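# Fold a pre-creased square paper sheet along its diagonal

## Task

Fold the square paper once along its existing diagonal crease so that one triangle stays flat on the table and the other is flipped over on top of it. Neither triangle may have an extra crease or kink beyond a small one, and the flipped triangle must not curl strongly. The fold may stay open and need not be pressed down, but the flipped triangle must lean well beyond vertical over the flat one. It fails immediately if, after being first gripped, the whole sheet falls or slips down in one hand by more than roughly a finger's width, or if any part of the sheet ends up beyond the table edge. A sheet that has slid more than a few millimetres between one hand's fingers does not count as held until it is still again. Everything must settle shortly after the robot finishes, or it fails. Drops or fast or loose slipping cost score when the sheet's mean height falls by over about one finger's width, or two widths if no hand has held it yet.

## Robot and tools

Robot: two arms, left_arm and right_arm, each ending in a five-finger hand. The right arm has a right hand and the left arm a mirrored left hand. Base positions in the scene frame are about (+0.016, +0.348, +0.025) m for left_arm and (-0.031, -0.249, +0.008) m for right_arm. A post stands behind them.

Scene frame: origin at table-top height between the two arms, +z up, +x out across the table, +y toward left_arm. Reported end_effector_position (m) and end_effector_quat_wxyz use this frame. They can be off by a few centimetres, and an arm often rests 1 to 3 cm (sometimes 5 cm) short of its command, usually low, just from friction and weight.

Hand point: a spot 0.05 m in front of the palm and 0.15 m from the wrist mount. Its +z runs along the straight fingers, +y out of the palm, +x across the palm away from the thumb for the right hand and toward the thumb for the left. Straight fingertips reach 0.06 to 0.07 m past it along +z, lying 0.06 m behind it along -y. A wrist bracket on the little-finger side can strike things.

The 28-number row (all values in [-1, 1], always all 28, even when one arm is idle): left dx, dy, dz, rx, ry, rz; left little, ring, middle, index, thumb_bend, thumb_turn, force_limit, speed; then the same 14 for the right arm. Pose numbers are offsets, not poses: they count from that arm's Hand target at the start of the call or action, along that Hand target's own axes. 1.0 equals 0.6 m for dx, dy, dz and 180 degrees for rx, ry, rz, which form one rotation vector. Every row in an action counts from the same start, so a repeated offset moves further each new call. Six zeros means no new pose request. Orientation commands are clipped to within 40 degrees of the measured one each step.

Hand numbers are absolute targets, not offsets. Fingers: -1 straight/open, +1 curled. thumb_bend: -1 straight, +1 fully bent. thumb_turn: -1 beside the palm, +1 in front of it, opposite the fingers. force_limit: -1 about 0 N to +1 about 10 N at the fingertip (15 N for the thumb motors). speed: -1 near zero, full speed from +0.48 up. For a soft grip close at speed -0.94 or lower. To keep a hand unchanged, resend its last eight commanded numbers (before any were sent, use hand_measured plus hand_force_limit and hand_speed). To squeeze harder, raise force_limit and send a more-closed target; to loosen, send one more open than hand_measured. Thumb tip and index pad can pinch light, thin things such as paper.

Tools:
execute_actions(actions, cameras): actions is a list of up to 15 actions; each action is a list of up to 15 rows, one per 1/30 s step, the last row held to step 15. Empty actions returns camera images; otherwise list cameras by name (cam_head_left, cam_head_right, cam_high, cam_left_wrist, cam_right_wrist, or "all").
move(target, speed, blend, blocking, cameras): target is one 28-number row or up to 15 rows; every row's offsets count from the same starting Hand targets, not from the previous row. speed in m/s, 0.002 to 4.3, default 0.25 (turns at twice that in rad/s), one value or one per target. blend in m rounds corners; 0 stops at each. Paths are straight, do not avoid obstacles, and stop after 10 s. blocking=false returns after about 0.5 s while motion continues.
wait(seconds): 0 to 3600, sends nothing new.
stop: brakes a running move.
zoom_image(camera, region): region [x0, y0, x1, y1] in pixels, at most 504 by 504, of the newest image.
show_instructions: shows the reference images.
finished_scene(scene=1): ends the scene irreversibly.

Results: Hand target is the last commanded (clipped) pose, the base for the next offsets. hand_measured, hand_stopped_by (moving, target, force, stalled, fault) and hand_load_n follow the motor order above; a lost grip shows as load near 0. The move line reports done, off_target, moving, held or fault, plus limits such as paced or held. Joint torques, velocities and motor temperatures also appear; a MOTOR HOT line warns near 85 °C, and at 100 °C that arm goes limp for 30 to 60 s.

Avoid: dropping or fast-slipping the paper, pushing any paper beyond the table edge, hard contacts with the table or fixed objects, the two hands pressing each other (can end the scene), and leaving arms straining against unreachable poses. To release a push, command back past the current hand point. Make sure everything is still before finishing.

Each tool is called after "Request:" as name(argument=value, ...) on one line, values as JSON.

Reference images:

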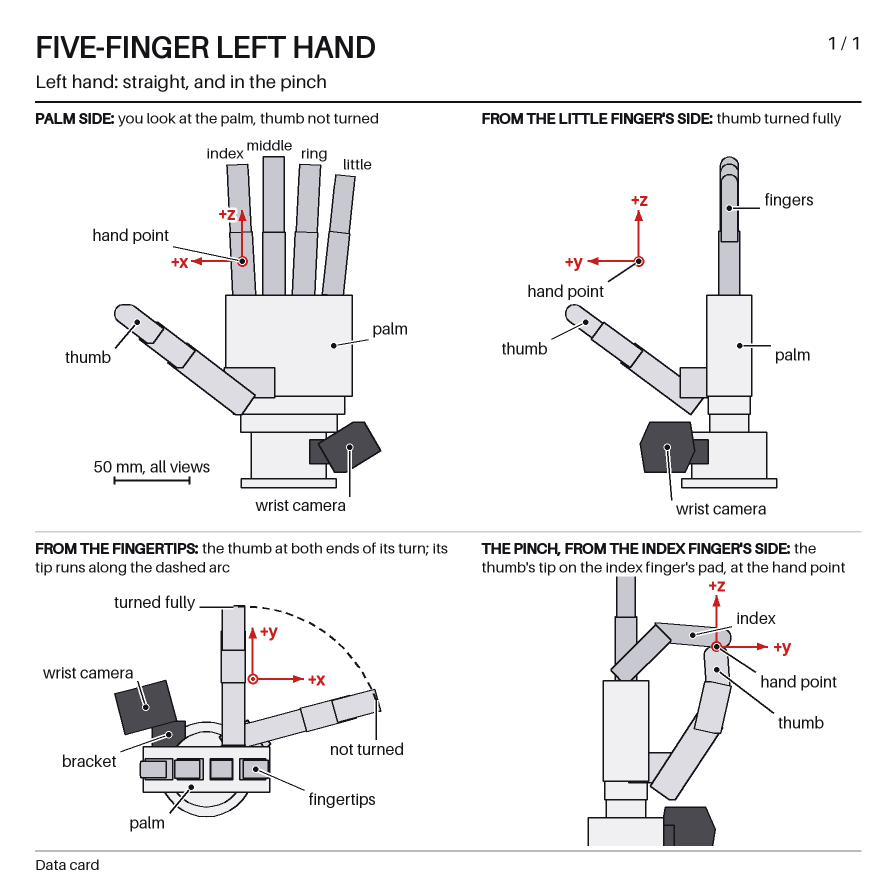

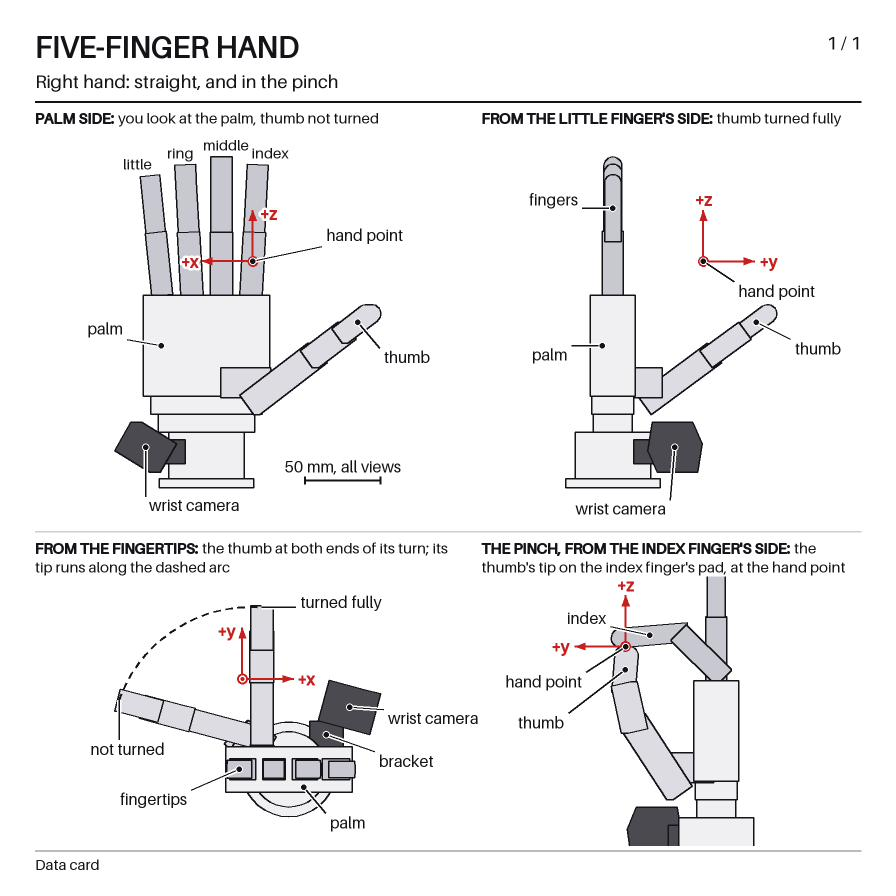

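## Session

Request:
execute_actions(actions=[])

Scene clock: 0.00 s.
left_arm: end_effector_position=(+0.4689, +0.5175, +0.1713) hand_measured=(-1.000, -1.000, -1.000, -1.000, -1.000, -1.000) hand_load_n=(+0.0, +0.0, +0.0, +0.0, +0.0, +0.0) hand_stopped_by=(target, target, target, target, target, target) hand_force_limit=0.00 hand_speed=-0.80 end_effector_quat_wxyz=(+0.336, +0.775, +0.528, +0.087) | right_arm: end_effector_position=(+0.5367, +0.0134, +0.3919) hand_measured=(-1.000, -1.000, -1.000, -1.000, -1.000, -1.000) hand_load_n=(+0.0, +0.0, +0.0, +0.0, +0.0, +0.0) hand_stopped_by=(target, target, target, target, target, target) hand_force_limit=0.00 hand_speed=-0.80 end_effector_quat_wxyz=(+0.224, -0.304, +0.782, -0.495)
Joint positions: left_arm=[0.705 1.425 0.939 -0.936 0.696 -2.145] | right_arm=[0.652 1.78 2.048 -1.571 1.132 1.33]
Joint velocities: within noise
Joint torques (N m): no reading
Motor temperatures (°C): left_arm=[34 34 33 38 32 30] | right_arm=[36 30 36 39 39 36]
Heat: left arm: hottest wrist pitch 38 °C; right arm: hottest wrist pitch 39 °C.
Hand target: left_arm +0.4774, +0.5236, +0.1886; +0.336, +0.778, +0.519, +0.108 | right_arm +0.5380, +0.0139, +0.4157; +0.246, -0.288, +0.785, -0.490

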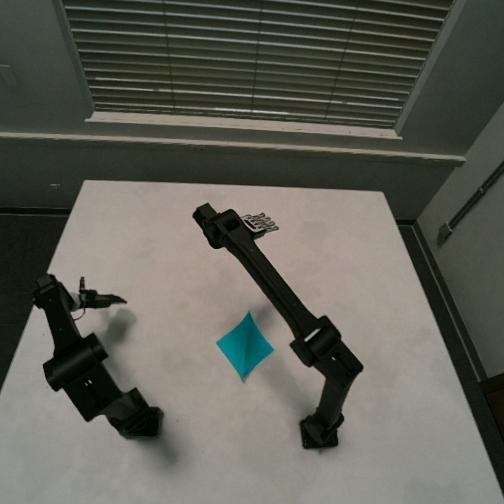

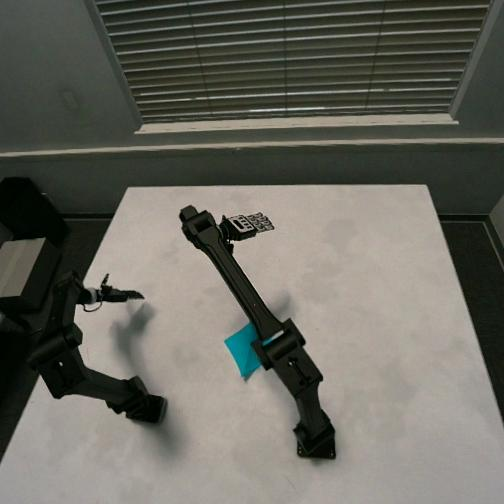

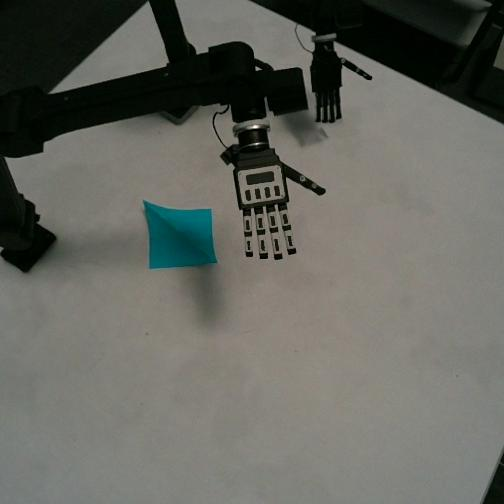

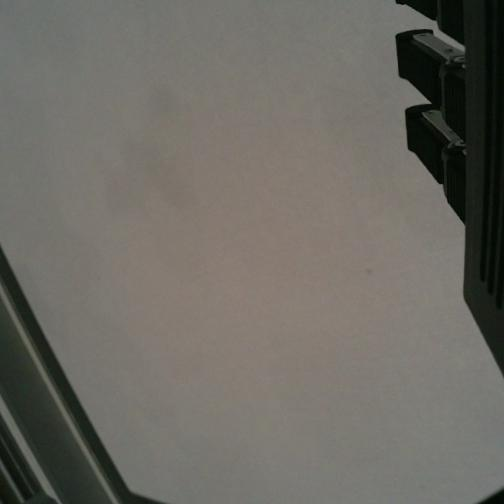

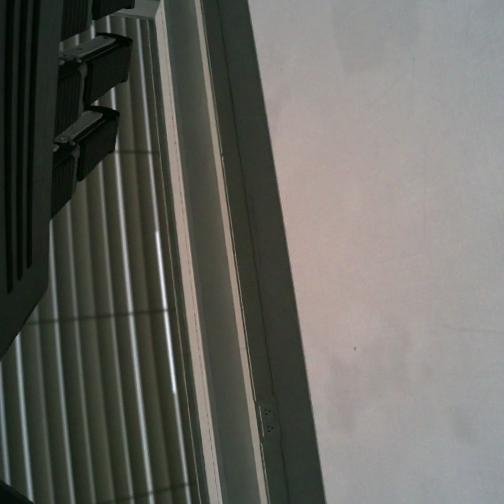

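Request:
zoom_image(camera="cam_high", region=[110, 170, 260, 300])

Request:
zoom_image(camera="cam_head_left", region=[190, 290, 310, 400])

Scaled by 3.360 from the camera's image (finer frame: 720x720).

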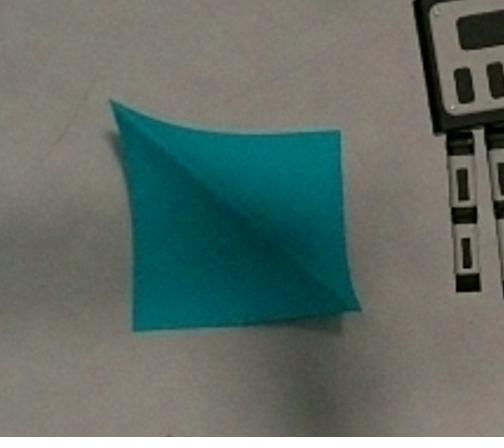

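Scaled by 4.200 from the camera's image (finer frame: 720x720).

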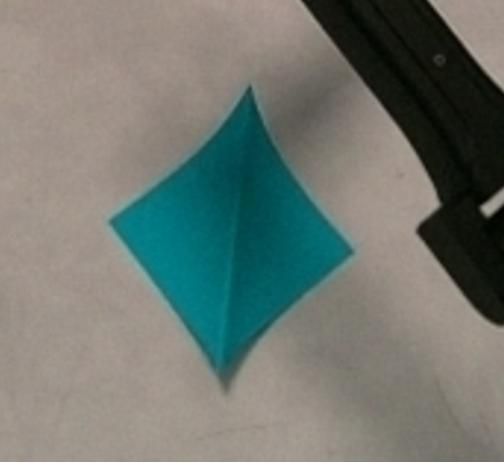

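Request:
move(target=[0,0,0,0,0,0,-1,-1,-1,-1,-1,-1,0,-0.8,0.2827,0.158,0.1322,-0.3607,-0.1197,-0.2436,1,1,1,-1,-1,1,0,0], speed=0.25, cameras=["all"])

Scene clock: 10.80 s.
left_arm: end_effector_position=(+0.4689, +0.5175, +0.1713) hand_measured=(-1.000, -1.000, -1.000, -1.000, -1.000, -1.000) hand_load_n=(+0.0, +0.0, +0.0, +0.0, -0.5, +0.0) hand_stopped_by=(target, target, target, target, target, target) hand_force_limit=0.00 hand_speed=-0.80 end_effector_quat_wxyz=(+0.336, +0.775, +0.528, +0.087) | right_arm: end_effector_position=(+0.4467, -0.1160, +0.2667) hand_measured=(+1.000, +1.000, +1.000, -1.000, -1.000, +1.000) hand_load_n=(+0.0, +0.0, +0.5, +0.0, +0.0, +0.0) hand_stopped_by=(target, target, target, target, target, target) hand_force_limit=0.00 hand_speed=0.00 end_effector_quat_wxyz=(+0.001, +0.703, -0.711, -0.003)
Joint positions: left_arm=[0.705 1.425 0.939 -0.936 0.696 -2.145] | right_arm=[0.166 1.785 1.89 -1.681 -0.003 0.198]
Joint torques (N m): left_arm=[-2.49 -9.17 9.66 0.23 0.62 0.04] | right_arm=[-1.14 -17.14 11.58 -0.55 -0.19 -0.01]
Heat: left arm: hottest wrist pitch 38 °C; right arm: hottest wrist yaw 40 °C.
Hand target: left_arm +0.4774, +0.5236, +0.1886; +0.336, +0.778, +0.519, +0.108 | right_arm +0.4502, -0.1199, +0.2799; -0.001, +0.707, -0.707, +0.000
Off the commanded pose: left_arm 0.020 m, 3 deg | right_arm 0.014 m, 1 deg.
joint sent to its limit (right arm) — joint 4 (wrist pitch), lower limit. The joint targets are off in position, not in orientation.
move: off_target (right_arm)
cam_right_wrist: T_world_to_cam=[[-0.97016, -0.24099, -0.02667, 0.41688], [-0.21878, 0.82266, 0.52476, 0.05139], [-0.10453, 0.51494, -0.85083, 0.44605]] pos_world=[0.46231, -0.1715, 0.36366]

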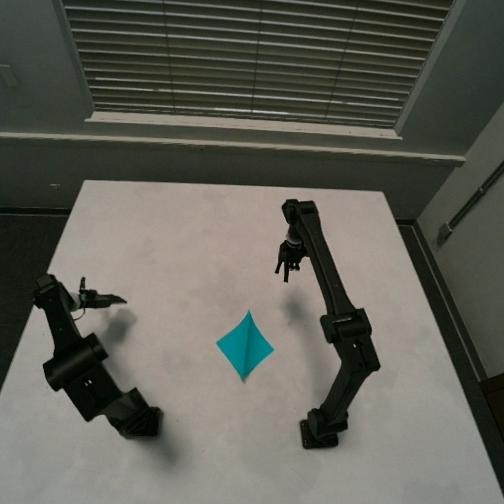

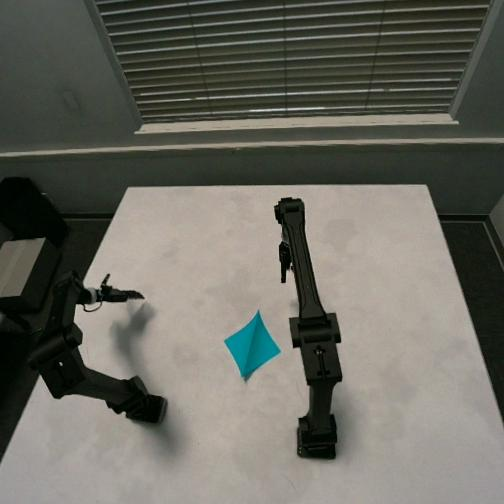

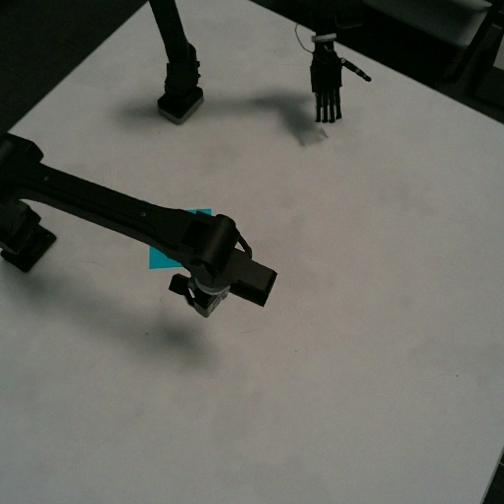

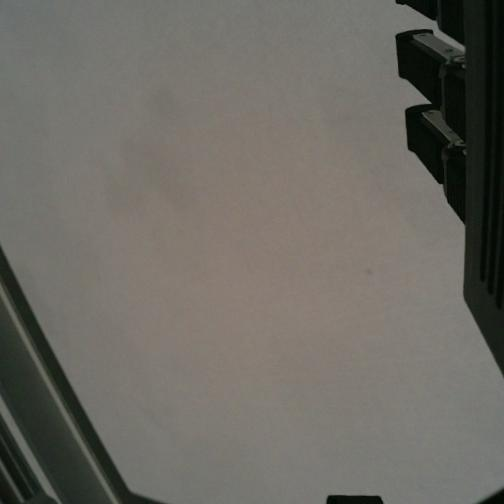

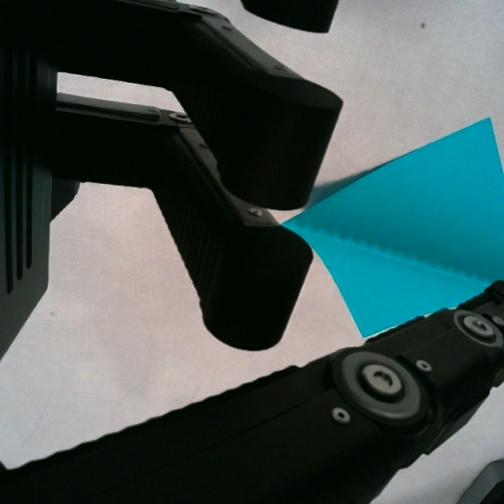

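Request:
move(target=[0,0,0,0,0,0,-1,-1,-1,-1,-1,-1,0,-0.8,-0.0332,0.117,0.2498,0,0,0,1,1,1,0,-0.3,1,0,0], speed=0.25, cameras=["cam_right_wrist","cam_high","cam_head_left","cam_head_right"])

Scene clock: 15.87 s.
left_arm: end_effector_position=(+0.4689, +0.5175, +0.1713) hand_measured=(-1.000, -1.000, -1.000, -1.000, -1.000, -1.000) hand_load_n=(+0.0, +0.0, +0.0, +0.5, +0.0, -0.5) hand_stopped_by=(target, target, target, target, target, target) hand_force_limit=0.00 hand_speed=-0.80 end_effector_quat_wxyz=(+0.336, +0.775, +0.528, +0.087) | right_arm: end_effector_position=(+0.3716, -0.1070, +0.1181) hand_measured=(+1.000, +1.000, +1.000, +0.000, -0.442, +1.000) hand_load_n=(+0.0, +0.0, +0.0, +0.0, +10.0, +0.0) hand_stopped_by=(target, target, target, target, force, target) hand_force_limit=0.00 hand_speed=0.00 end_effector_quat_wxyz=(+0.022, +0.710, -0.704, -0.014)
Joint positions: left_arm=[0.705 1.425 0.939 -0.936 0.696 -2.145] | right_arm=[0.216 1.676 1.342 -1.288 -0.001 0.228]
Joint torques (N m): left_arm=[-2.73 -9.17 9.65 0.23 0.58 0.01] | right_arm=[-0.09 -16.32 9.61 0.58 -0.1 0.26]
Heat: left arm: hottest wrist pitch 38 °C; right arm: hottest elbow 40 °C.
Hand target: left_arm +0.4774, +0.5236, +0.1886; +0.336, +0.778, +0.519, +0.108 | right_arm +0.3801, -0.0999, +0.1299; -0.001, +0.707, -0.707, +0.000
Off the commanded pose: left_arm 0.020 m, 3 deg | right_arm 0.016 m, 3 deg.
move: off_target (right_arm)
cam_right_wrist: T_world_to_cam=[[-0.96531, -0.26038, 0.01947, 0.33293], [-0.21185, 0.82462, 0.52452, 0.10322], [-0.15263, 0.5022, -0.85117, 0.32357]] pos_world=[0.39264, -0.16093, 0.21479]
Images, in order (width x height): cam_head_left 504x504, cam_head_right 504x504, cam_high 504x504, cam_right_wrist 504x504.

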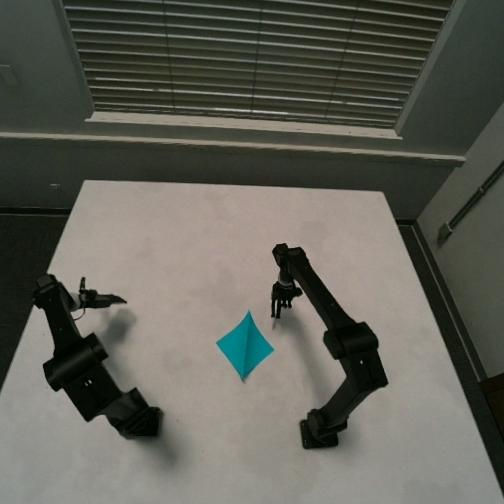

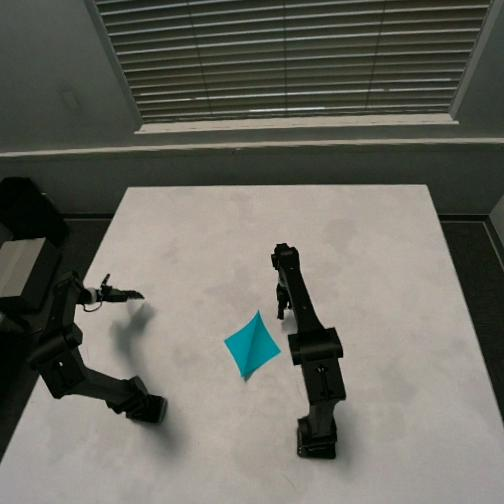

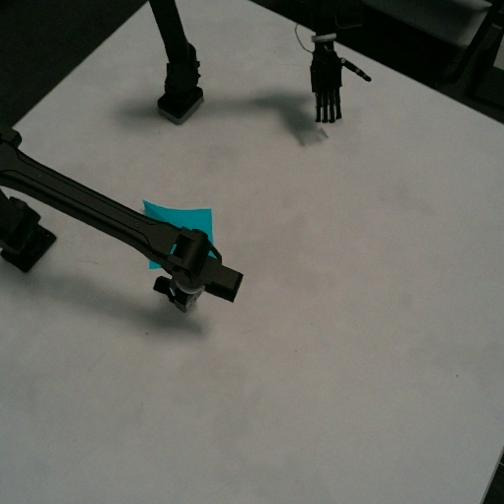

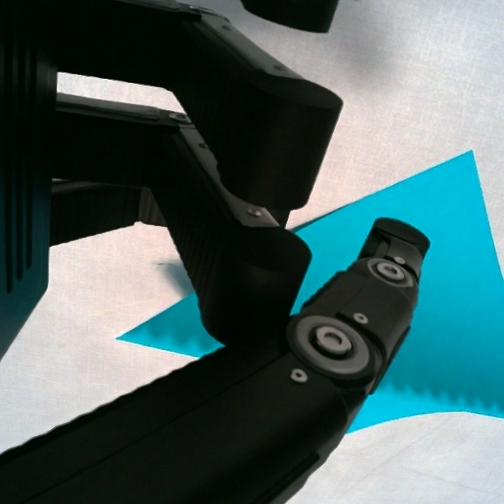

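Request:
move(target=[[0,0,0,0,0,0,-1,-1,-1,-1,-1,-1,0,-0.8,0,0,0,0,0,0,1,1,1,0,-0.7,0.75,0,0],[0,0,0,0,0,0,-1,-1,-1,-1,-1,-1,0,-0.8,0,0,0,0,0,0,1,1,1,0,-0.1,0.75,-0.5,-0.5]], speed=0.25, cameras=["cam_right_wrist"])

Scene clock: 18.50 s.
left_arm: end_effector_position=(+0.4689, +0.5175, +0.1713) hand_measured=(-1.000, -1.000, -1.000, -1.000, -1.000, -1.000) hand_load_n=(+0.0, +0.0, +0.0, +0.0, +0.0, +0.0) hand_stopped_by=(target, target, target, target, target, target) hand_force_limit=0.00 hand_speed=-0.80 end_effector_quat_wxyz=(+0.336, +0.775, +0.528, +0.087) | right_arm: end_effector_position=(+0.3719, -0.1074, +0.1181) hand_measured=(+1.000, +1.000, +1.000, +0.000, -0.100, +0.750) hand_load_n=(+0.0, +0.0, +0.0, +0.0, +0.5, +0.5) hand_stopped_by=(target, target, target, target, target, target) hand_force_limit=-0.50 hand_speed=-0.50 end_effector_quat_wxyz=(+0.022, +0.708, -0.706, -0.014)
Joint positions: left_arm=[0.705 1.425 0.939 -0.936 0.696 -2.145] | right_arm=[0.215 1.676 1.342 -1.288 -0.001 0.231]
Joint torques (N m): left_arm=[-2.14 -9.23 9.66 0.29 0.62 0.01] | right_arm=[-0.15 -16.32 9.63 0.55 -0.09 0.26]
Heat: left arm: hottest wrist pitch 38 °C; right arm: hottest elbow 40 °C.
Hand target: left_arm +0.4774, +0.5236, +0.1886; +0.336, +0.778, +0.519, +0.108 | right_arm +0.3801, -0.0999, +0.1299; -0.001, +0.707, -0.707, +0.000
Off the commanded pose: left_arm 0.020 m, 3 deg | right_arm 0.016 m, 3 deg.
move: done; target 2's new numbers were sent with right_arm's hand 0.016 m and 3 deg from that target
cam_right_wrist: T_world_to_cam=[[-0.96649, -0.25595, 0.01952, 0.33395], [-0.20808, 0.8257, 0.52433, 0.1024], [-0.15032, 0.5027, -0.85129, 0.32316]] pos_world=[0.39264, -0.16153, 0.21489]

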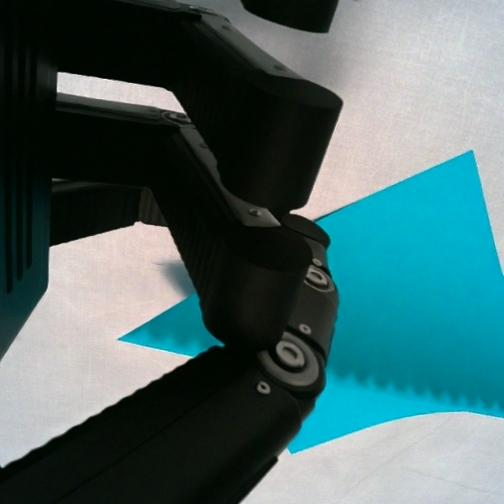

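Request:
zoom_image(camera="cam_right_wrist", region=[0, 0, 504, 504])

Scaled by 1.000.

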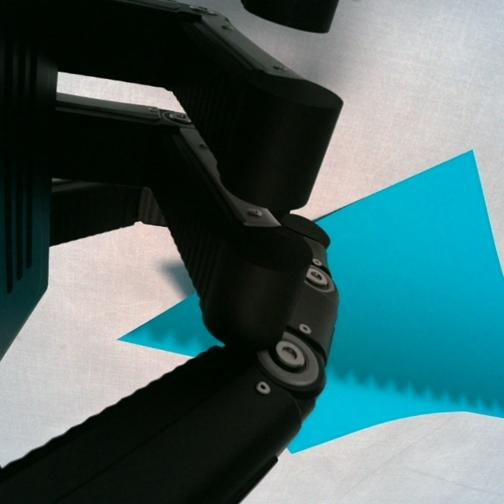

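Request:
move(target=[[-0.3357,0.1235,0.116,0.3480,0.0389,-0.7674,-1,-1,-1,-1,-1,-1,0,-0.8,0,0,0,0,0,0,1,1,1,0,-0.1,0.75,-0.5,-0.5],[-0.5325,0.0882,0.3475,0.3480,0.0389,-0.7674,-1,-1,-1,-1,-1,-1,0,-0.8,0,0,0,0,0,0,1,1,1,0,-0.1,0.75,-0.5,-0.5]], speed=0.35, blend=0.04, cameras=["cam_left_wrist","cam_high","cam_head_left"])

Scene clock: 26.67 s.
left_arm: end_effector_position=(+0.4720, +0.1438, +0.1081) hand_measured=(-1.000, -1.000, -1.000, -1.000, -1.000, -1.000) hand_load_n=(+0.0, +0.0, +0.0, +0.0, +0.0, +0.0) hand_stopped_by=(target, target, target, target, target, target) hand_force_limit=0.00 hand_speed=-0.80 end_effector_quat_wxyz=(+0.492, +0.499, +0.500, -0.509) | right_arm: end_effector_position=(+0.3719, -0.1074, +0.1181) hand_measured=(+1.000, +1.000, +1.000, +0.000, -0.100, +0.750) hand_load_n=(+0.0, +0.0, +0.0, +0.0, +0.5, +1.0) hand_stopped_by=(target, target, target, target, target, target) hand_force_limit=-0.50 hand_speed=-0.50 end_effector_quat_wxyz=(+0.022, +0.708, -0.706, -0.014)
Joint positions: left_arm=[0.009 1.958 1.048 -1.664 1.575 -2.158] | right_arm=[0.215 1.676 1.342 -1.288 -0.001 0.231]
Joint torques (N m): left_arm=[-1.9 -13.33 6.49 -1.31 0.58 -0.06] | right_arm=[-0.03 -16.38 9.63 0.54 -0.1 0.26]
Motor temperatures (°C): left_arm=[34 34 35 37 32 30] | right_arm=[36 32 41 38 39 36]
Heat: left arm: hottest wrist pitch 37 °C; right arm: hottest elbow 41 °C.
Hand target: left_arm +0.4844, +0.1440, +0.1235; +0.302, +0.314, +0.713, -0.550 | right_arm +0.3801, -0.0999, +0.1299; -0.001, +0.707, -0.707, +0.000
Off the commanded pose: left_arm 0.020 m, 118 deg; orientation clipped | right_arm 0.016 m, 3 deg.
joint sent to its limit (left arm) — joint 4 (wrist pitch), lower limit; joint 5 (wrist yaw), upper limit; joint 6 (wrist roll), lower limit. The joint targets are off in position and orientation.
move: off_target (left_arm); limits=paced
cam_left_wrist: T_world_to_cam=[[-0.98211, -0.00362, -0.18826, 0.47917], [0.15706, 0.53575, -0.82964, -0.06399], [0.10386, -0.84437, -0.5256, 0.24587]] pos_world=[0.45511, 0.24362, 0.16635]
Images, in order (width x height): cam_head_left 504x504, cam_high 504x504, cam_left_wrist 504x504.

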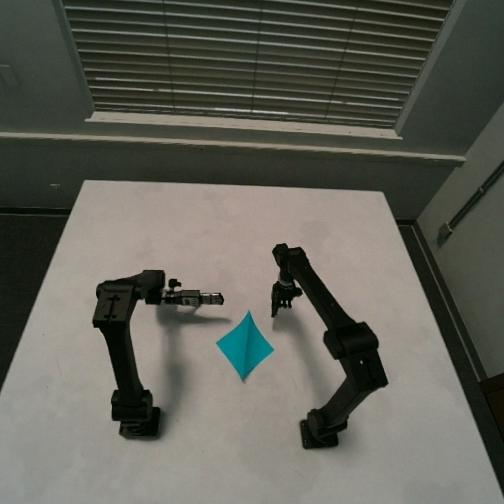

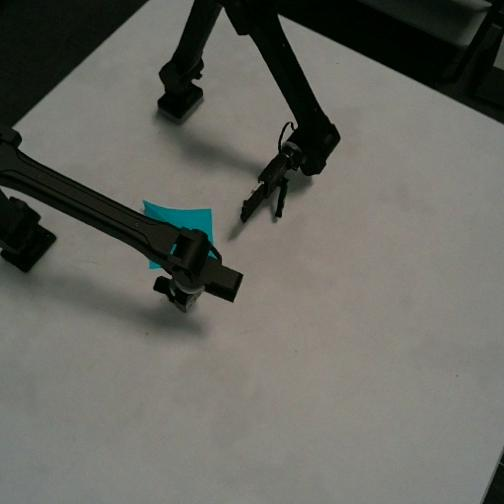

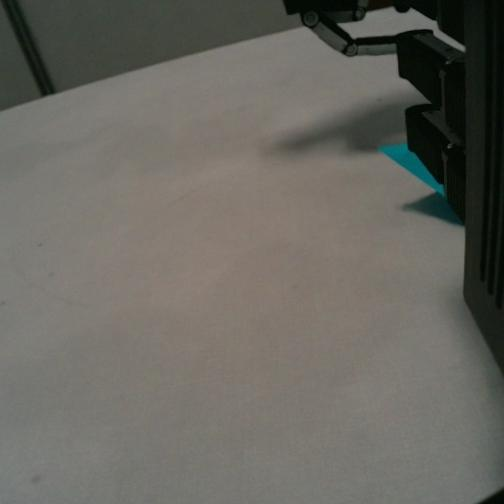

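Request:
move(target=[[-0.1035,-0.0793,-0.0285,0.0314,-0.0771,0.4535,-1,-1,-1,-1,-1,-1,0,-0.8,0,0,0,0,0,0,1,1,1,0,-0.1,0.75,-0.5,-0.5],[-0.1035,-0.0793,-0.0285,-0.2106,-0.0151,-0.9578,-1,-1,-1,-1,-1,-1,0,-0.8,0,0,0,0,0,0,1,1,1,0,-0.1,0.75,-0.5,-0.5],[0,0,0,-0.1075,0.1101,-0.4089,-1,-1,-1,-1,-1,-1,0,-0.8,0,0,0,0,0,0,1,1,1,0,-0.1,0.75,-0.5,-0.5]], speed=0.4, blend=0.05, cameras=["cam_left_wrist","cam_high","cam_head_left"])

Scene clock: 34.50 s.
left_arm: end_effector_position=(+0.4803, +0.1490, +0.1108) hand_measured=(-1.000, -1.000, -1.000, -1.000, -1.000, -1.000) hand_load_n=(+0.0, +0.0, +0.5, +0.0, +0.0, +0.0) hand_stopped_by=(target, target, target, target, target, target) hand_force_limit=0.00 hand_speed=-0.80 end_effector_quat_wxyz=(-0.173, -0.155, +0.868, -0.438) | right_arm: end_effector_position=(+0.3719, -0.1074, +0.1181) hand_measured=(+1.000, +1.000, +1.000, +0.000, -0.100, +0.750) hand_load_n=(+0.0, +0.0, +0.0, +0.0, +0.0, +1.0) hand_stopped_by=(target, target, target, target, target, target) hand_force_limit=-0.50 hand_speed=-0.50 end_effector_quat_wxyz=(+0.022, +0.708, -0.706, -0.014)
Joint positions: left_arm=[-0.098 1.927 1.479 -1.23 0.977 1.147] | right_arm=[0.215 1.676 1.342 -1.288 -0.001 0.231]
Joint torques (N m): left_arm=[-3.25 -17.38 7.76 -0.08 0.62 0.1] | right_arm=[-0.15 -16.26 9.61 0.54 -0.1 0.26]
Heat: left arm: hottest wrist pitch 37 °C; right arm: hottest elbow 41 °C.
Hand target: left_arm +0.4844, +0.1440, +0.1235; -0.158, -0.139, +0.871, -0.444 | right_arm +0.3801, -0.0999, +0.1299; -0.001, +0.707, -0.707, +0.000
Off the commanded pose: left_arm 0.014 m, 3 deg | right_arm 0.016 m, 3 deg.
move: off_target (left_arm)
cam_left_wrist: T_world_to_cam=[[0.22392, -0.59614, 0.77103, -0.10941], [-0.71589, 0.43621, 0.54517, 0.21583], [-0.66133, -0.67405, -0.32909, 0.57125]] pos_world=[0.55679, 0.22567, 0.15468]
Images, in order (width x height): cam_head_left 504x504, cam_high 504x504, cam_left_wrist 504x504.

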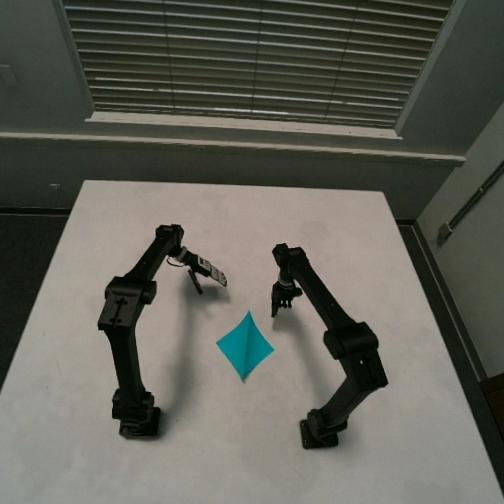

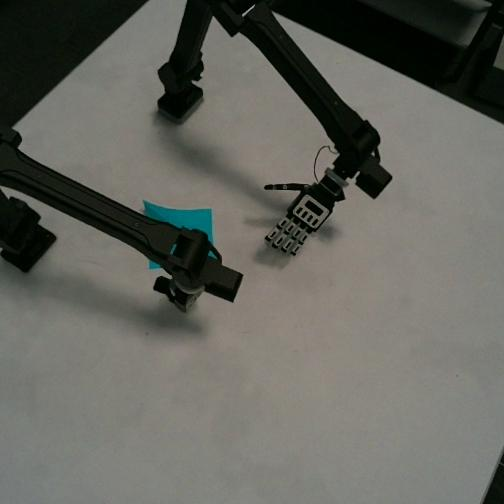

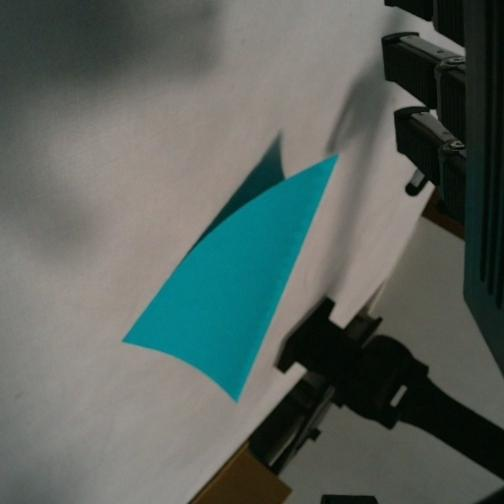

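Request:
move(target=[-0.0347,-0.0678,0.151,-0.0369,0.0684,0.0513,-1,-1,-1,-1,-1,-1,0,-0.8,-0.0532,0.0118,0.1215,0,0,0,1,1,1,0,-0.4,0.75,0,0], speed=0.2, cameras=["cam_left_wrist","cam_right_wrist","cam_high","cam_head_left"])

Scene clock: 38.47 s.
left_arm: end_effector_position=(+0.4927, +0.0533, +0.0784) hand_measured=(-1.000, -1.000, -1.000, -1.000, -1.000, -1.000) hand_load_n=(+0.0, +0.0, +0.0, +0.0, +0.0, +0.0) hand_stopped_by=(target, target, target, target, target, target) hand_force_limit=0.00 hand_speed=-0.80 end_effector_quat_wxyz=(-0.237, -0.023, +0.880, -0.410) | right_arm: end_effector_position=(+0.3671, -0.0763, +0.0534) hand_measured=(+1.000, +1.000, +1.000, +0.000, -0.400, +0.750) hand_load_n=(+0.0, +0.0, +0.0, +0.0, +0.0, +0.0) hand_stopped_by=(target, target, target, target, target, target) hand_force_limit=0.00 hand_speed=0.00 end_effector_quat_wxyz=(+0.014, +0.709, -0.705, -0.006)
Joint positions: left_arm=[-0.289 2.174 1.79 -1.453 0.963 1.34] | right_arm=[0.282 1.737 1.244 -1.107 0.003 0.297]
Joint torques (N m): left_arm=[-2.37 -18.96 10.97 -0.85 0.51 0.09] | right_arm=[0.09 -15.27 8.57 0.61 -0.07 0.26]
Heat: left arm: hottest wrist pitch 37 °C; right arm: hottest elbow 42 °C.
Hand target: left_arm +0.5052, +0.0491, +0.0944; -0.222, -0.011, +0.882, -0.416 | right_arm +0.3731, -0.0679, +0.0571; -0.001, +0.707, -0.707, +0.000
Off the commanded pose: left_arm 0.021 m, 2 deg | right_arm 0.011 m, 2 deg.
move: off_target (left_arm, right_arm)
cam_left_wrist: T_world_to_cam=[[0.03851, -0.63041, 0.77531, -0.05137], [-0.55451, 0.63198, 0.54141, 0.19452], [-0.83129, -0.45076, -0.32523, 0.57583]] pos_world=[0.58853, 0.10425, 0.12179]
cam_right_wrist: T_world_to_cam=[[-0.96623, -0.25767, -0.00211, 0.33949], [-0.2214, 0.82596, 0.51843, 0.11486], [-0.13184, 0.50139, -0.85512, 0.24499]] pos_world=[0.38576, -0.13023, 0.15066]
Images, in order (width x height): cam_head_left 504x504, cam_high 504x504, cam_left_wrist 504x504, cam_right_wrist 504x504.

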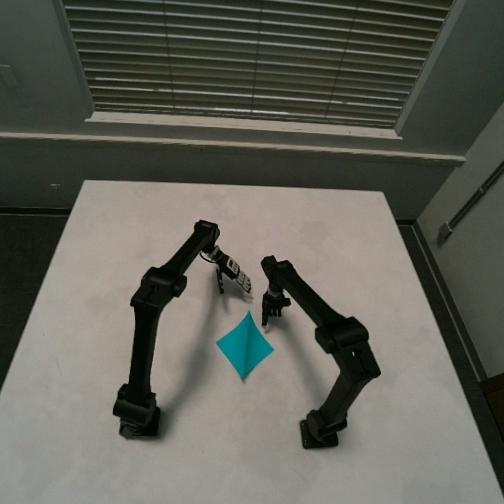

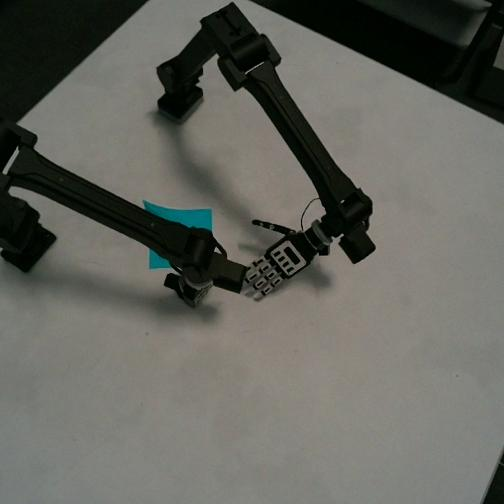

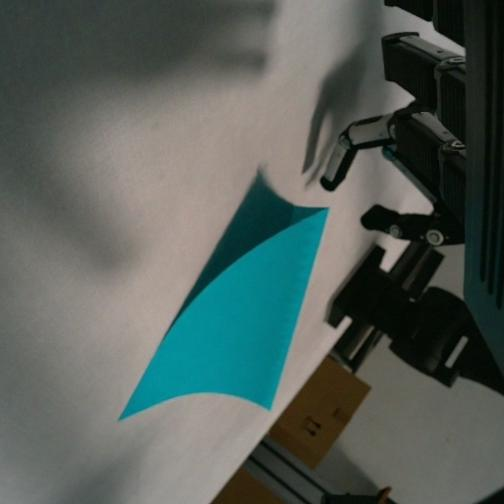

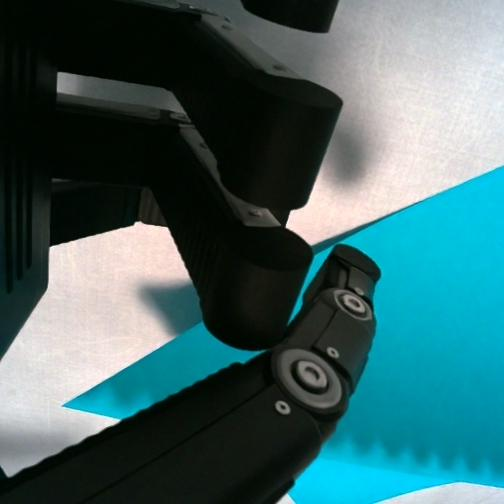

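Request:
zoom_image(camera="cam_left_wrist", region=[100, 120, 460, 440])

Scaled by 1.400 from the camera's image (finer frame: 720x720).

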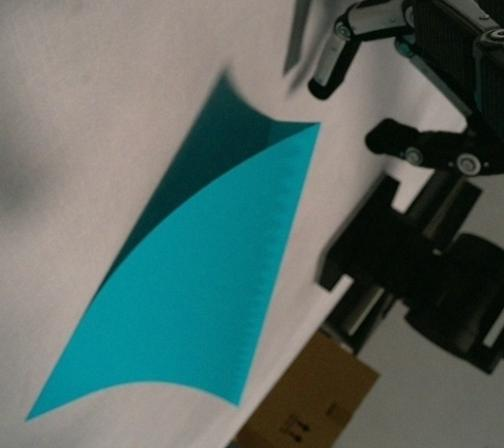

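Request:
move(target=[0,0,0,0,0,0,-1,-1,-1,-1,-1,-1,0,-0.8,-0.0333,0,0.025,0,0,0,1,1,1,0,-0.4,0.75,0,0], speed=0.1, cameras=["cam_left_wrist","cam_right_wrist"])

Request:
zoom_image(camera="cam_left_wrist", region=[220, 80, 460, 320])

Scene clock: 41.63 s.
left_arm: end_effector_position=(+0.4932, +0.0541, +0.0784) hand_measured=(-1.000, -1.000, -1.000, -1.000, -1.000, -1.000) hand_load_n=(+0.0, +0.0, +0.0, -0.5, +0.0, -0.5) hand_stopped_by=(target, target, target, target, target, target) hand_force_limit=0.00 hand_speed=-0.80 end_effector_quat_wxyz=(-0.237, -0.024, +0.880, -0.410) | right_arm: end_effector_position=(+0.3665, -0.0568, +0.0390) hand_measured=(+1.000, +1.000, +1.000, +0.000, -0.400, +0.750) hand_load_n=(+0.0, +0.5, +0.0, +0.0, +0.0, +0.0) hand_stopped_by=(target, target, target, target, target, target) hand_force_limit=0.00 hand_speed=0.00 end_effector_quat_wxyz=(+0.014, +0.708, -0.706, -0.005)
Joint positions: left_arm=[-0.287 2.174 1.79 -1.453 0.963 1.34] | right_arm=[0.32 1.768 1.244 -1.077 0.003 0.339]
Joint torques (N m): left_arm=[-2.61 -18.96 10.91 -0.88 0.52 0.11] | right_arm=[-0.15 -15.21 8.62 0.64 -0.05 0.27]
Heat: left arm: hottest wrist pitch 37 °C; right arm: hottest elbow 42 °C.
Hand target: left_arm +0.5052, +0.0491, +0.0944; -0.222, -0.011, +0.882, -0.416 | right_arm +0.3731, -0.0479, +0.0421; -0.001, +0.707, -0.707, +0.000
Off the commanded pose: left_arm 0.021 m, 2 deg | right_arm 0.012 m, 2 deg.
move: off_target (right_arm)
cam_left_wrist: T_world_to_cam=[[0.03951, -0.63036, 0.77529, -0.05146], [-0.55549, 0.6311, 0.54143, 0.19486], [-0.83058, -0.45206, -0.32523, 0.57617]] pos_world=[0.58883, 0.10505, 0.12179]
cam_right_wrist: T_world_to_cam=[[-0.96702, -0.25469, -0.00233, 0.34438], [-0.21913, 0.82726, 0.51732, 0.10547], [-0.12983, 0.50077, -0.85579, 0.22204]] pos_world=[0.38497, -0.11073, 0.13626]

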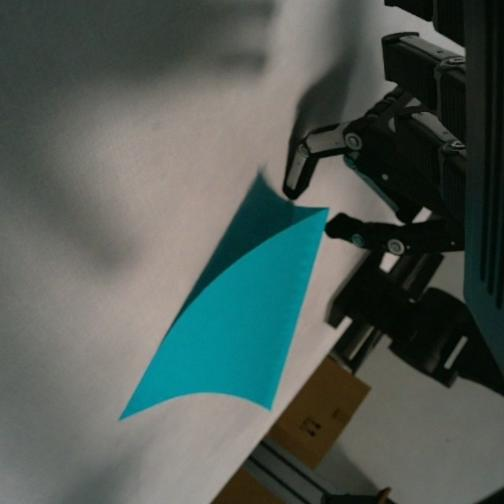

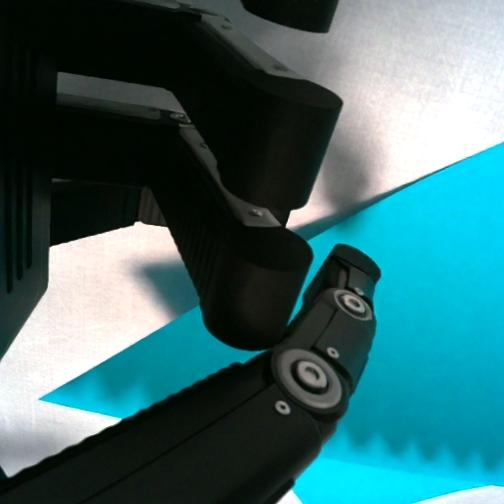

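Scaled by 2.100 from the camera's image (finer frame: 720x720).

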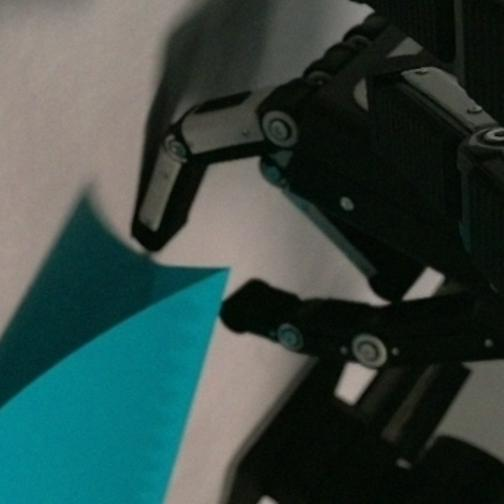

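Request:
move(target=[0,0,0,0,0,0,-1,-1,-1,-1,-1,-1,0,-0.8,0,0,0.0143,0,0,0,1,1,1,0,-0.4,0.75,0,0], speed=0.05, cameras=["cam_left_wrist"])

Request:
zoom_image(camera="cam_left_wrist", region=[220, 100, 400, 280])

Scene clock: 42.60 s.
left_arm: end_effector_position=(+0.4932, +0.0541, +0.0784) hand_measured=(-1.000, -1.000, -1.000, -1.000, -1.000, -1.000) hand_load_n=(+0.0, +0.0, +0.0, +0.0, +0.0, +0.0) hand_stopped_by=(target, target, target, target, target, target) hand_force_limit=0.00 hand_speed=-0.80 end_effector_quat_wxyz=(-0.237, -0.024, +0.880, -0.410) | right_arm: end_effector_position=(+0.3708, -0.0551, +0.0361) hand_measured=(+1.000, +1.000, +1.000, +0.000, -0.400, +0.750) hand_load_n=(+0.0, +0.0, +0.0, -1.0, +0.0, +0.0) hand_stopped_by=(target, target, target, target, target, target) hand_force_limit=0.00 hand_speed=0.00 end_effector_quat_wxyz=(+0.007, +0.709, -0.705, -0.002)
Joint positions: left_arm=[-0.287 2.174 1.79 -1.453 0.963 1.34] | right_arm=[0.32 1.773 1.244 -1.057 0.002 0.336]
Joint torques (N m): left_arm=[-2.43 -19.02 10.91 -0.84 0.52 0.12] | right_arm=[-0.15 -14.86 7.79 0.69 -0.05 0.26]
Heat: left arm: hottest wrist pitch 37 °C; right arm: hottest elbow 42 °C.
Hand target: left_arm +0.5052, +0.0491, +0.0944; -0.222, -0.011, +0.882, -0.416 | right_arm +0.3731, -0.0479, +0.0335; -0.001, +0.707, -0.707, +0.000
Off the commanded pose: left_arm 0.021 m, 2 deg | right_arm 0.008 m, 1 deg.
move: done
cam_left_wrist: T_world_to_cam=[[0.03951, -0.63036, 0.77529, -0.05146], [-0.55549, 0.6311, 0.54143, 0.19486], [-0.83058, -0.45206, -0.32523, 0.57617]] pos_world=[0.58883, 0.10505, 0.12179]

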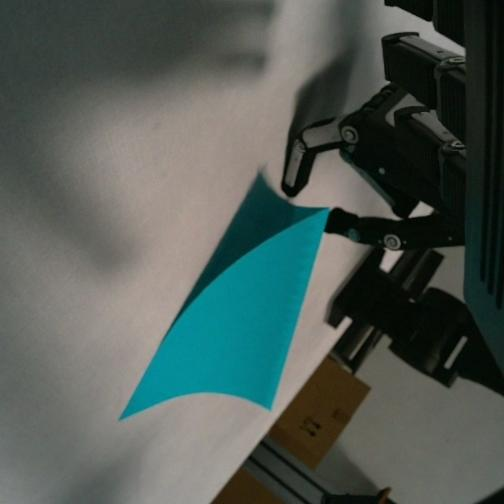

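Scaled by 2.800 from the camera's image (finer frame: 720x720).

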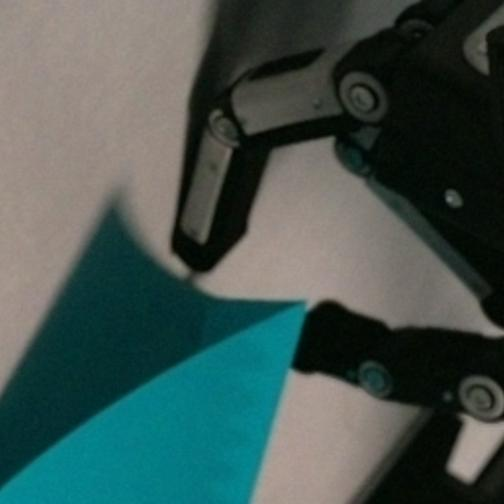

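Request:
move(target=[0,0,0,0,0,0,-1,-1,-1,-1,-1,-1,0,-0.8,0,0,-0.0167,0,0,0,1,1,1,0,-0.4,0.75,0,0], speed=0.1, cameras=["cam_right_wrist","cam_left_wrist"])

Request:
zoom_image(camera="cam_right_wrist", region=[260, 120, 504, 300])

Scene clock: 43.97 s.
left_arm: end_effector_position=(+0.4932, +0.0541, +0.0784) hand_measured=(-1.000, -1.000, -1.000, -1.000, -1.000, -1.000) hand_load_n=(+0.0, +0.0, +0.0, +0.0, +0.0, +0.0) hand_stopped_by=(target, target, target, target, target, target) hand_force_limit=0.00 hand_speed=-0.80 end_effector_quat_wxyz=(-0.237, -0.024, +0.880, -0.410) | right_arm: end_effector_position=(+0.3708, -0.0551, +0.0361) hand_measured=(+1.000, +1.000, +1.000, +0.000, -0.400, +0.750) hand_load_n=(+0.0, +0.0, +0.0, -1.0, +0.0, +0.0) hand_stopped_by=(target, target, target, target, target, target) hand_force_limit=0.00 hand_speed=0.00 end_effector_quat_wxyz=(+0.007, +0.709, -0.705, -0.002)
Joint positions: left_arm=[-0.287 2.174 1.79 -1.453 0.963 1.34] | right_arm=[0.32 1.773 1.244 -1.057 0.002 0.336]
Joint torques (N m): left_arm=[-2.61 -18.9 10.91 -0.75 0.51 0.11] | right_arm=[-0.09 -15.97 8.76 -0.42 -0.05 0.26]
Heat: left arm: hottest elbow 37 °C; right arm: hottest elbow 42 °C.
Hand target: left_arm +0.5052, +0.0491, +0.0944; -0.222, -0.011, +0.882, -0.416 | right_arm +0.3731, -0.0479, +0.0435; -0.001, +0.707, -0.707, +0.000
Off the commanded pose: left_arm 0.021 m, 2 deg | right_arm 0.011 m, 1 deg.
move: off_target (right_arm)
cam_left_wrist: T_world_to_cam=[[0.03951, -0.63036, 0.77529, -0.05146], [-0.55549, 0.6311, 0.54143, 0.19486], [-0.83058, -0.45206, -0.32523, 0.57617]] pos_world=[0.58883, 0.10505, 0.12179]
cam_right_wrist: T_world_to_cam=[[-0.96611, -0.25755, -0.01748, 0.34914], [-0.22884, 0.82313, 0.5197, 0.10973], [-0.11946, 0.50608, -0.85417, 0.21562]] pos_world=[0.38817, -0.10952, 0.13326]
Images, in order (width x height): cam_left_wrist 504x504, cam_right_wrist 504x504.

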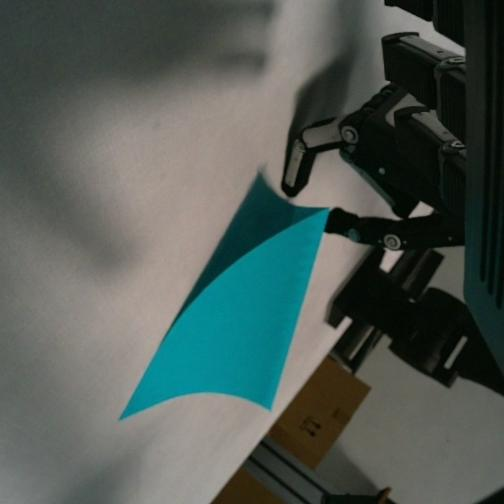

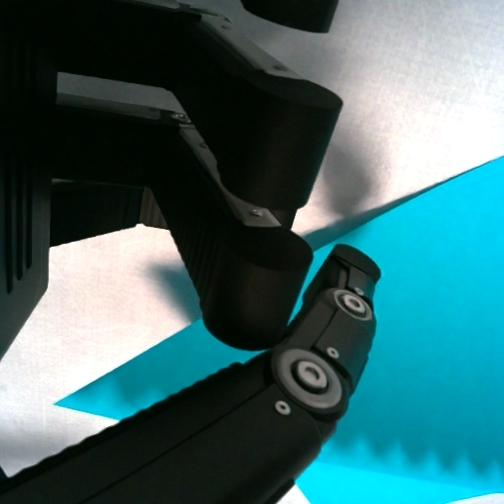

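Scaled by 2.066 from the camera's image (finer frame: 720x720).

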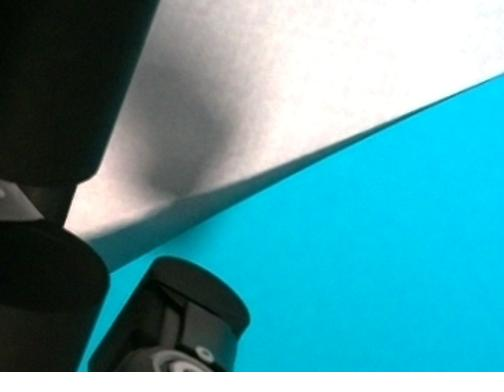

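Request:
move(target=[[0,0,0,0,0,0,-1,-1,-1,-1,-1,-1,0,-0.8,-0.0165,-0.0315,-0.03,0,0,0,1,1,1,0,-0.4,0.75,0,0],[0,0,0,0,0,0,-1,-1,-1,-1,-1,-1,0,-0.8,-0.0165,-0.0315,0.0017,0,0,0,1,1,1,0,-0.4,0.75,0,0]], speed=0.1, cameras=["cam_left_wrist","cam_right_wrist"])

Request:
zoom_image(camera="cam_left_wrist", region=[220, 80, 400, 260])

Scene clock: 45.80 s.
left_arm: end_effector_position=(+0.4932, +0.0541, +0.0784) hand_measured=(-1.000, -1.000, -1.000, -1.000, -1.000, -1.000) hand_load_n=(+0.0, +0.0, +0.0, +0.0, -0.5, +0.0) hand_stopped_by=(target, target, target, target, target, target) hand_force_limit=0.00 hand_speed=-0.80 end_effector_quat_wxyz=(-0.237, -0.024, +0.880, -0.410) | right_arm: end_effector_position=(+0.3781, -0.0524, +0.0354) hand_measured=(+1.000, +1.000, +1.000, +0.000, -0.400, +0.750) hand_load_n=(+0.0, +0.0, +0.0, -2.5, +0.0, +0.0) hand_stopped_by=(target, target, target, target, target, target) hand_force_limit=0.00 hand_speed=0.00 end_effector_quat_wxyz=(+0.021, +0.708, -0.706, -0.009)
Joint positions: left_arm=[-0.287 2.174 1.79 -1.453 0.963 1.34] | right_arm=[0.32 1.813 1.295 -1.1 0.002 0.339]
Joint torques (N m): left_arm=[-2.61 -18.9 10.96 -0.72 0.5 0.11] | right_arm=[0.26 -15.56 10.3 0.61 -0.07 0.26]
Heat: left arm: hottest elbow 37 °C; right arm: hottest elbow 43 °C.
Hand target: left_arm +0.5052, +0.0491, +0.0944; -0.222, -0.011, +0.882, -0.416 | right_arm +0.3920, -0.0380, +0.0425; -0.001, +0.707, -0.707, +0.000
Off the commanded pose: left_arm 0.021 m, 2 deg | right_arm 0.021 m, 3 deg.
move: off_target (right_arm)
cam_left_wrist: T_world_to_cam=[[0.03951, -0.63036, 0.77529, -0.05146], [-0.55549, 0.6311, 0.54143, 0.19486], [-0.83058, -0.45206, -0.32523, 0.57617]] pos_world=[0.58883, 0.10505, 0.12179]
cam_right_wrist: T_world_to_cam=[[-0.96693, -0.25461, 0.01459, 0.35611], [-0.2106, 0.82945, 0.51736, 0.10299], [-0.14382, 0.49718, -0.85564, 0.2234]] pos_world=[0.39815, -0.10583, 0.13267]

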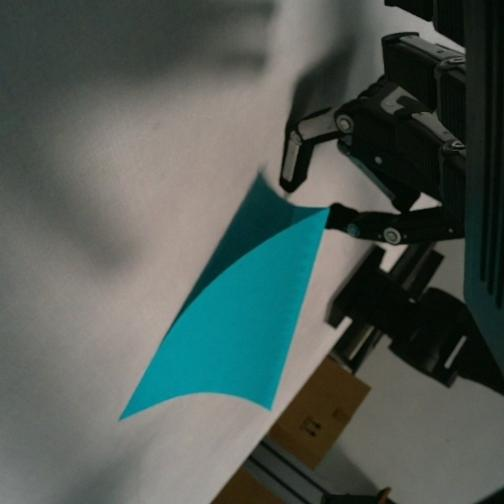

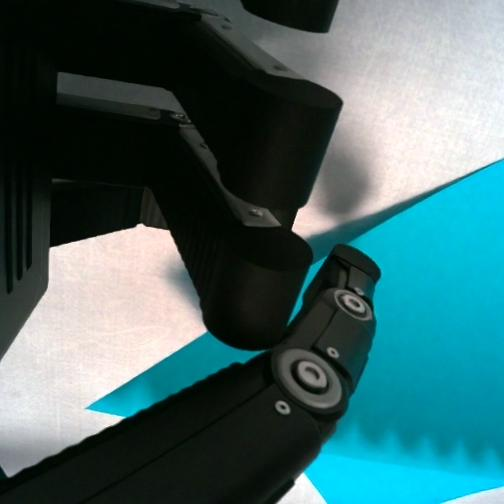

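Scaled by 2.800 from the camera's image (finer frame: 720x720).

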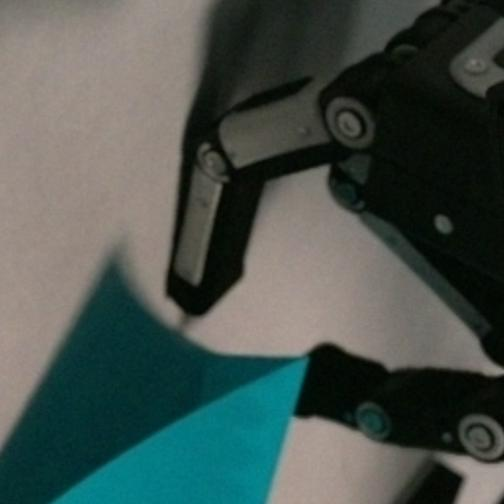

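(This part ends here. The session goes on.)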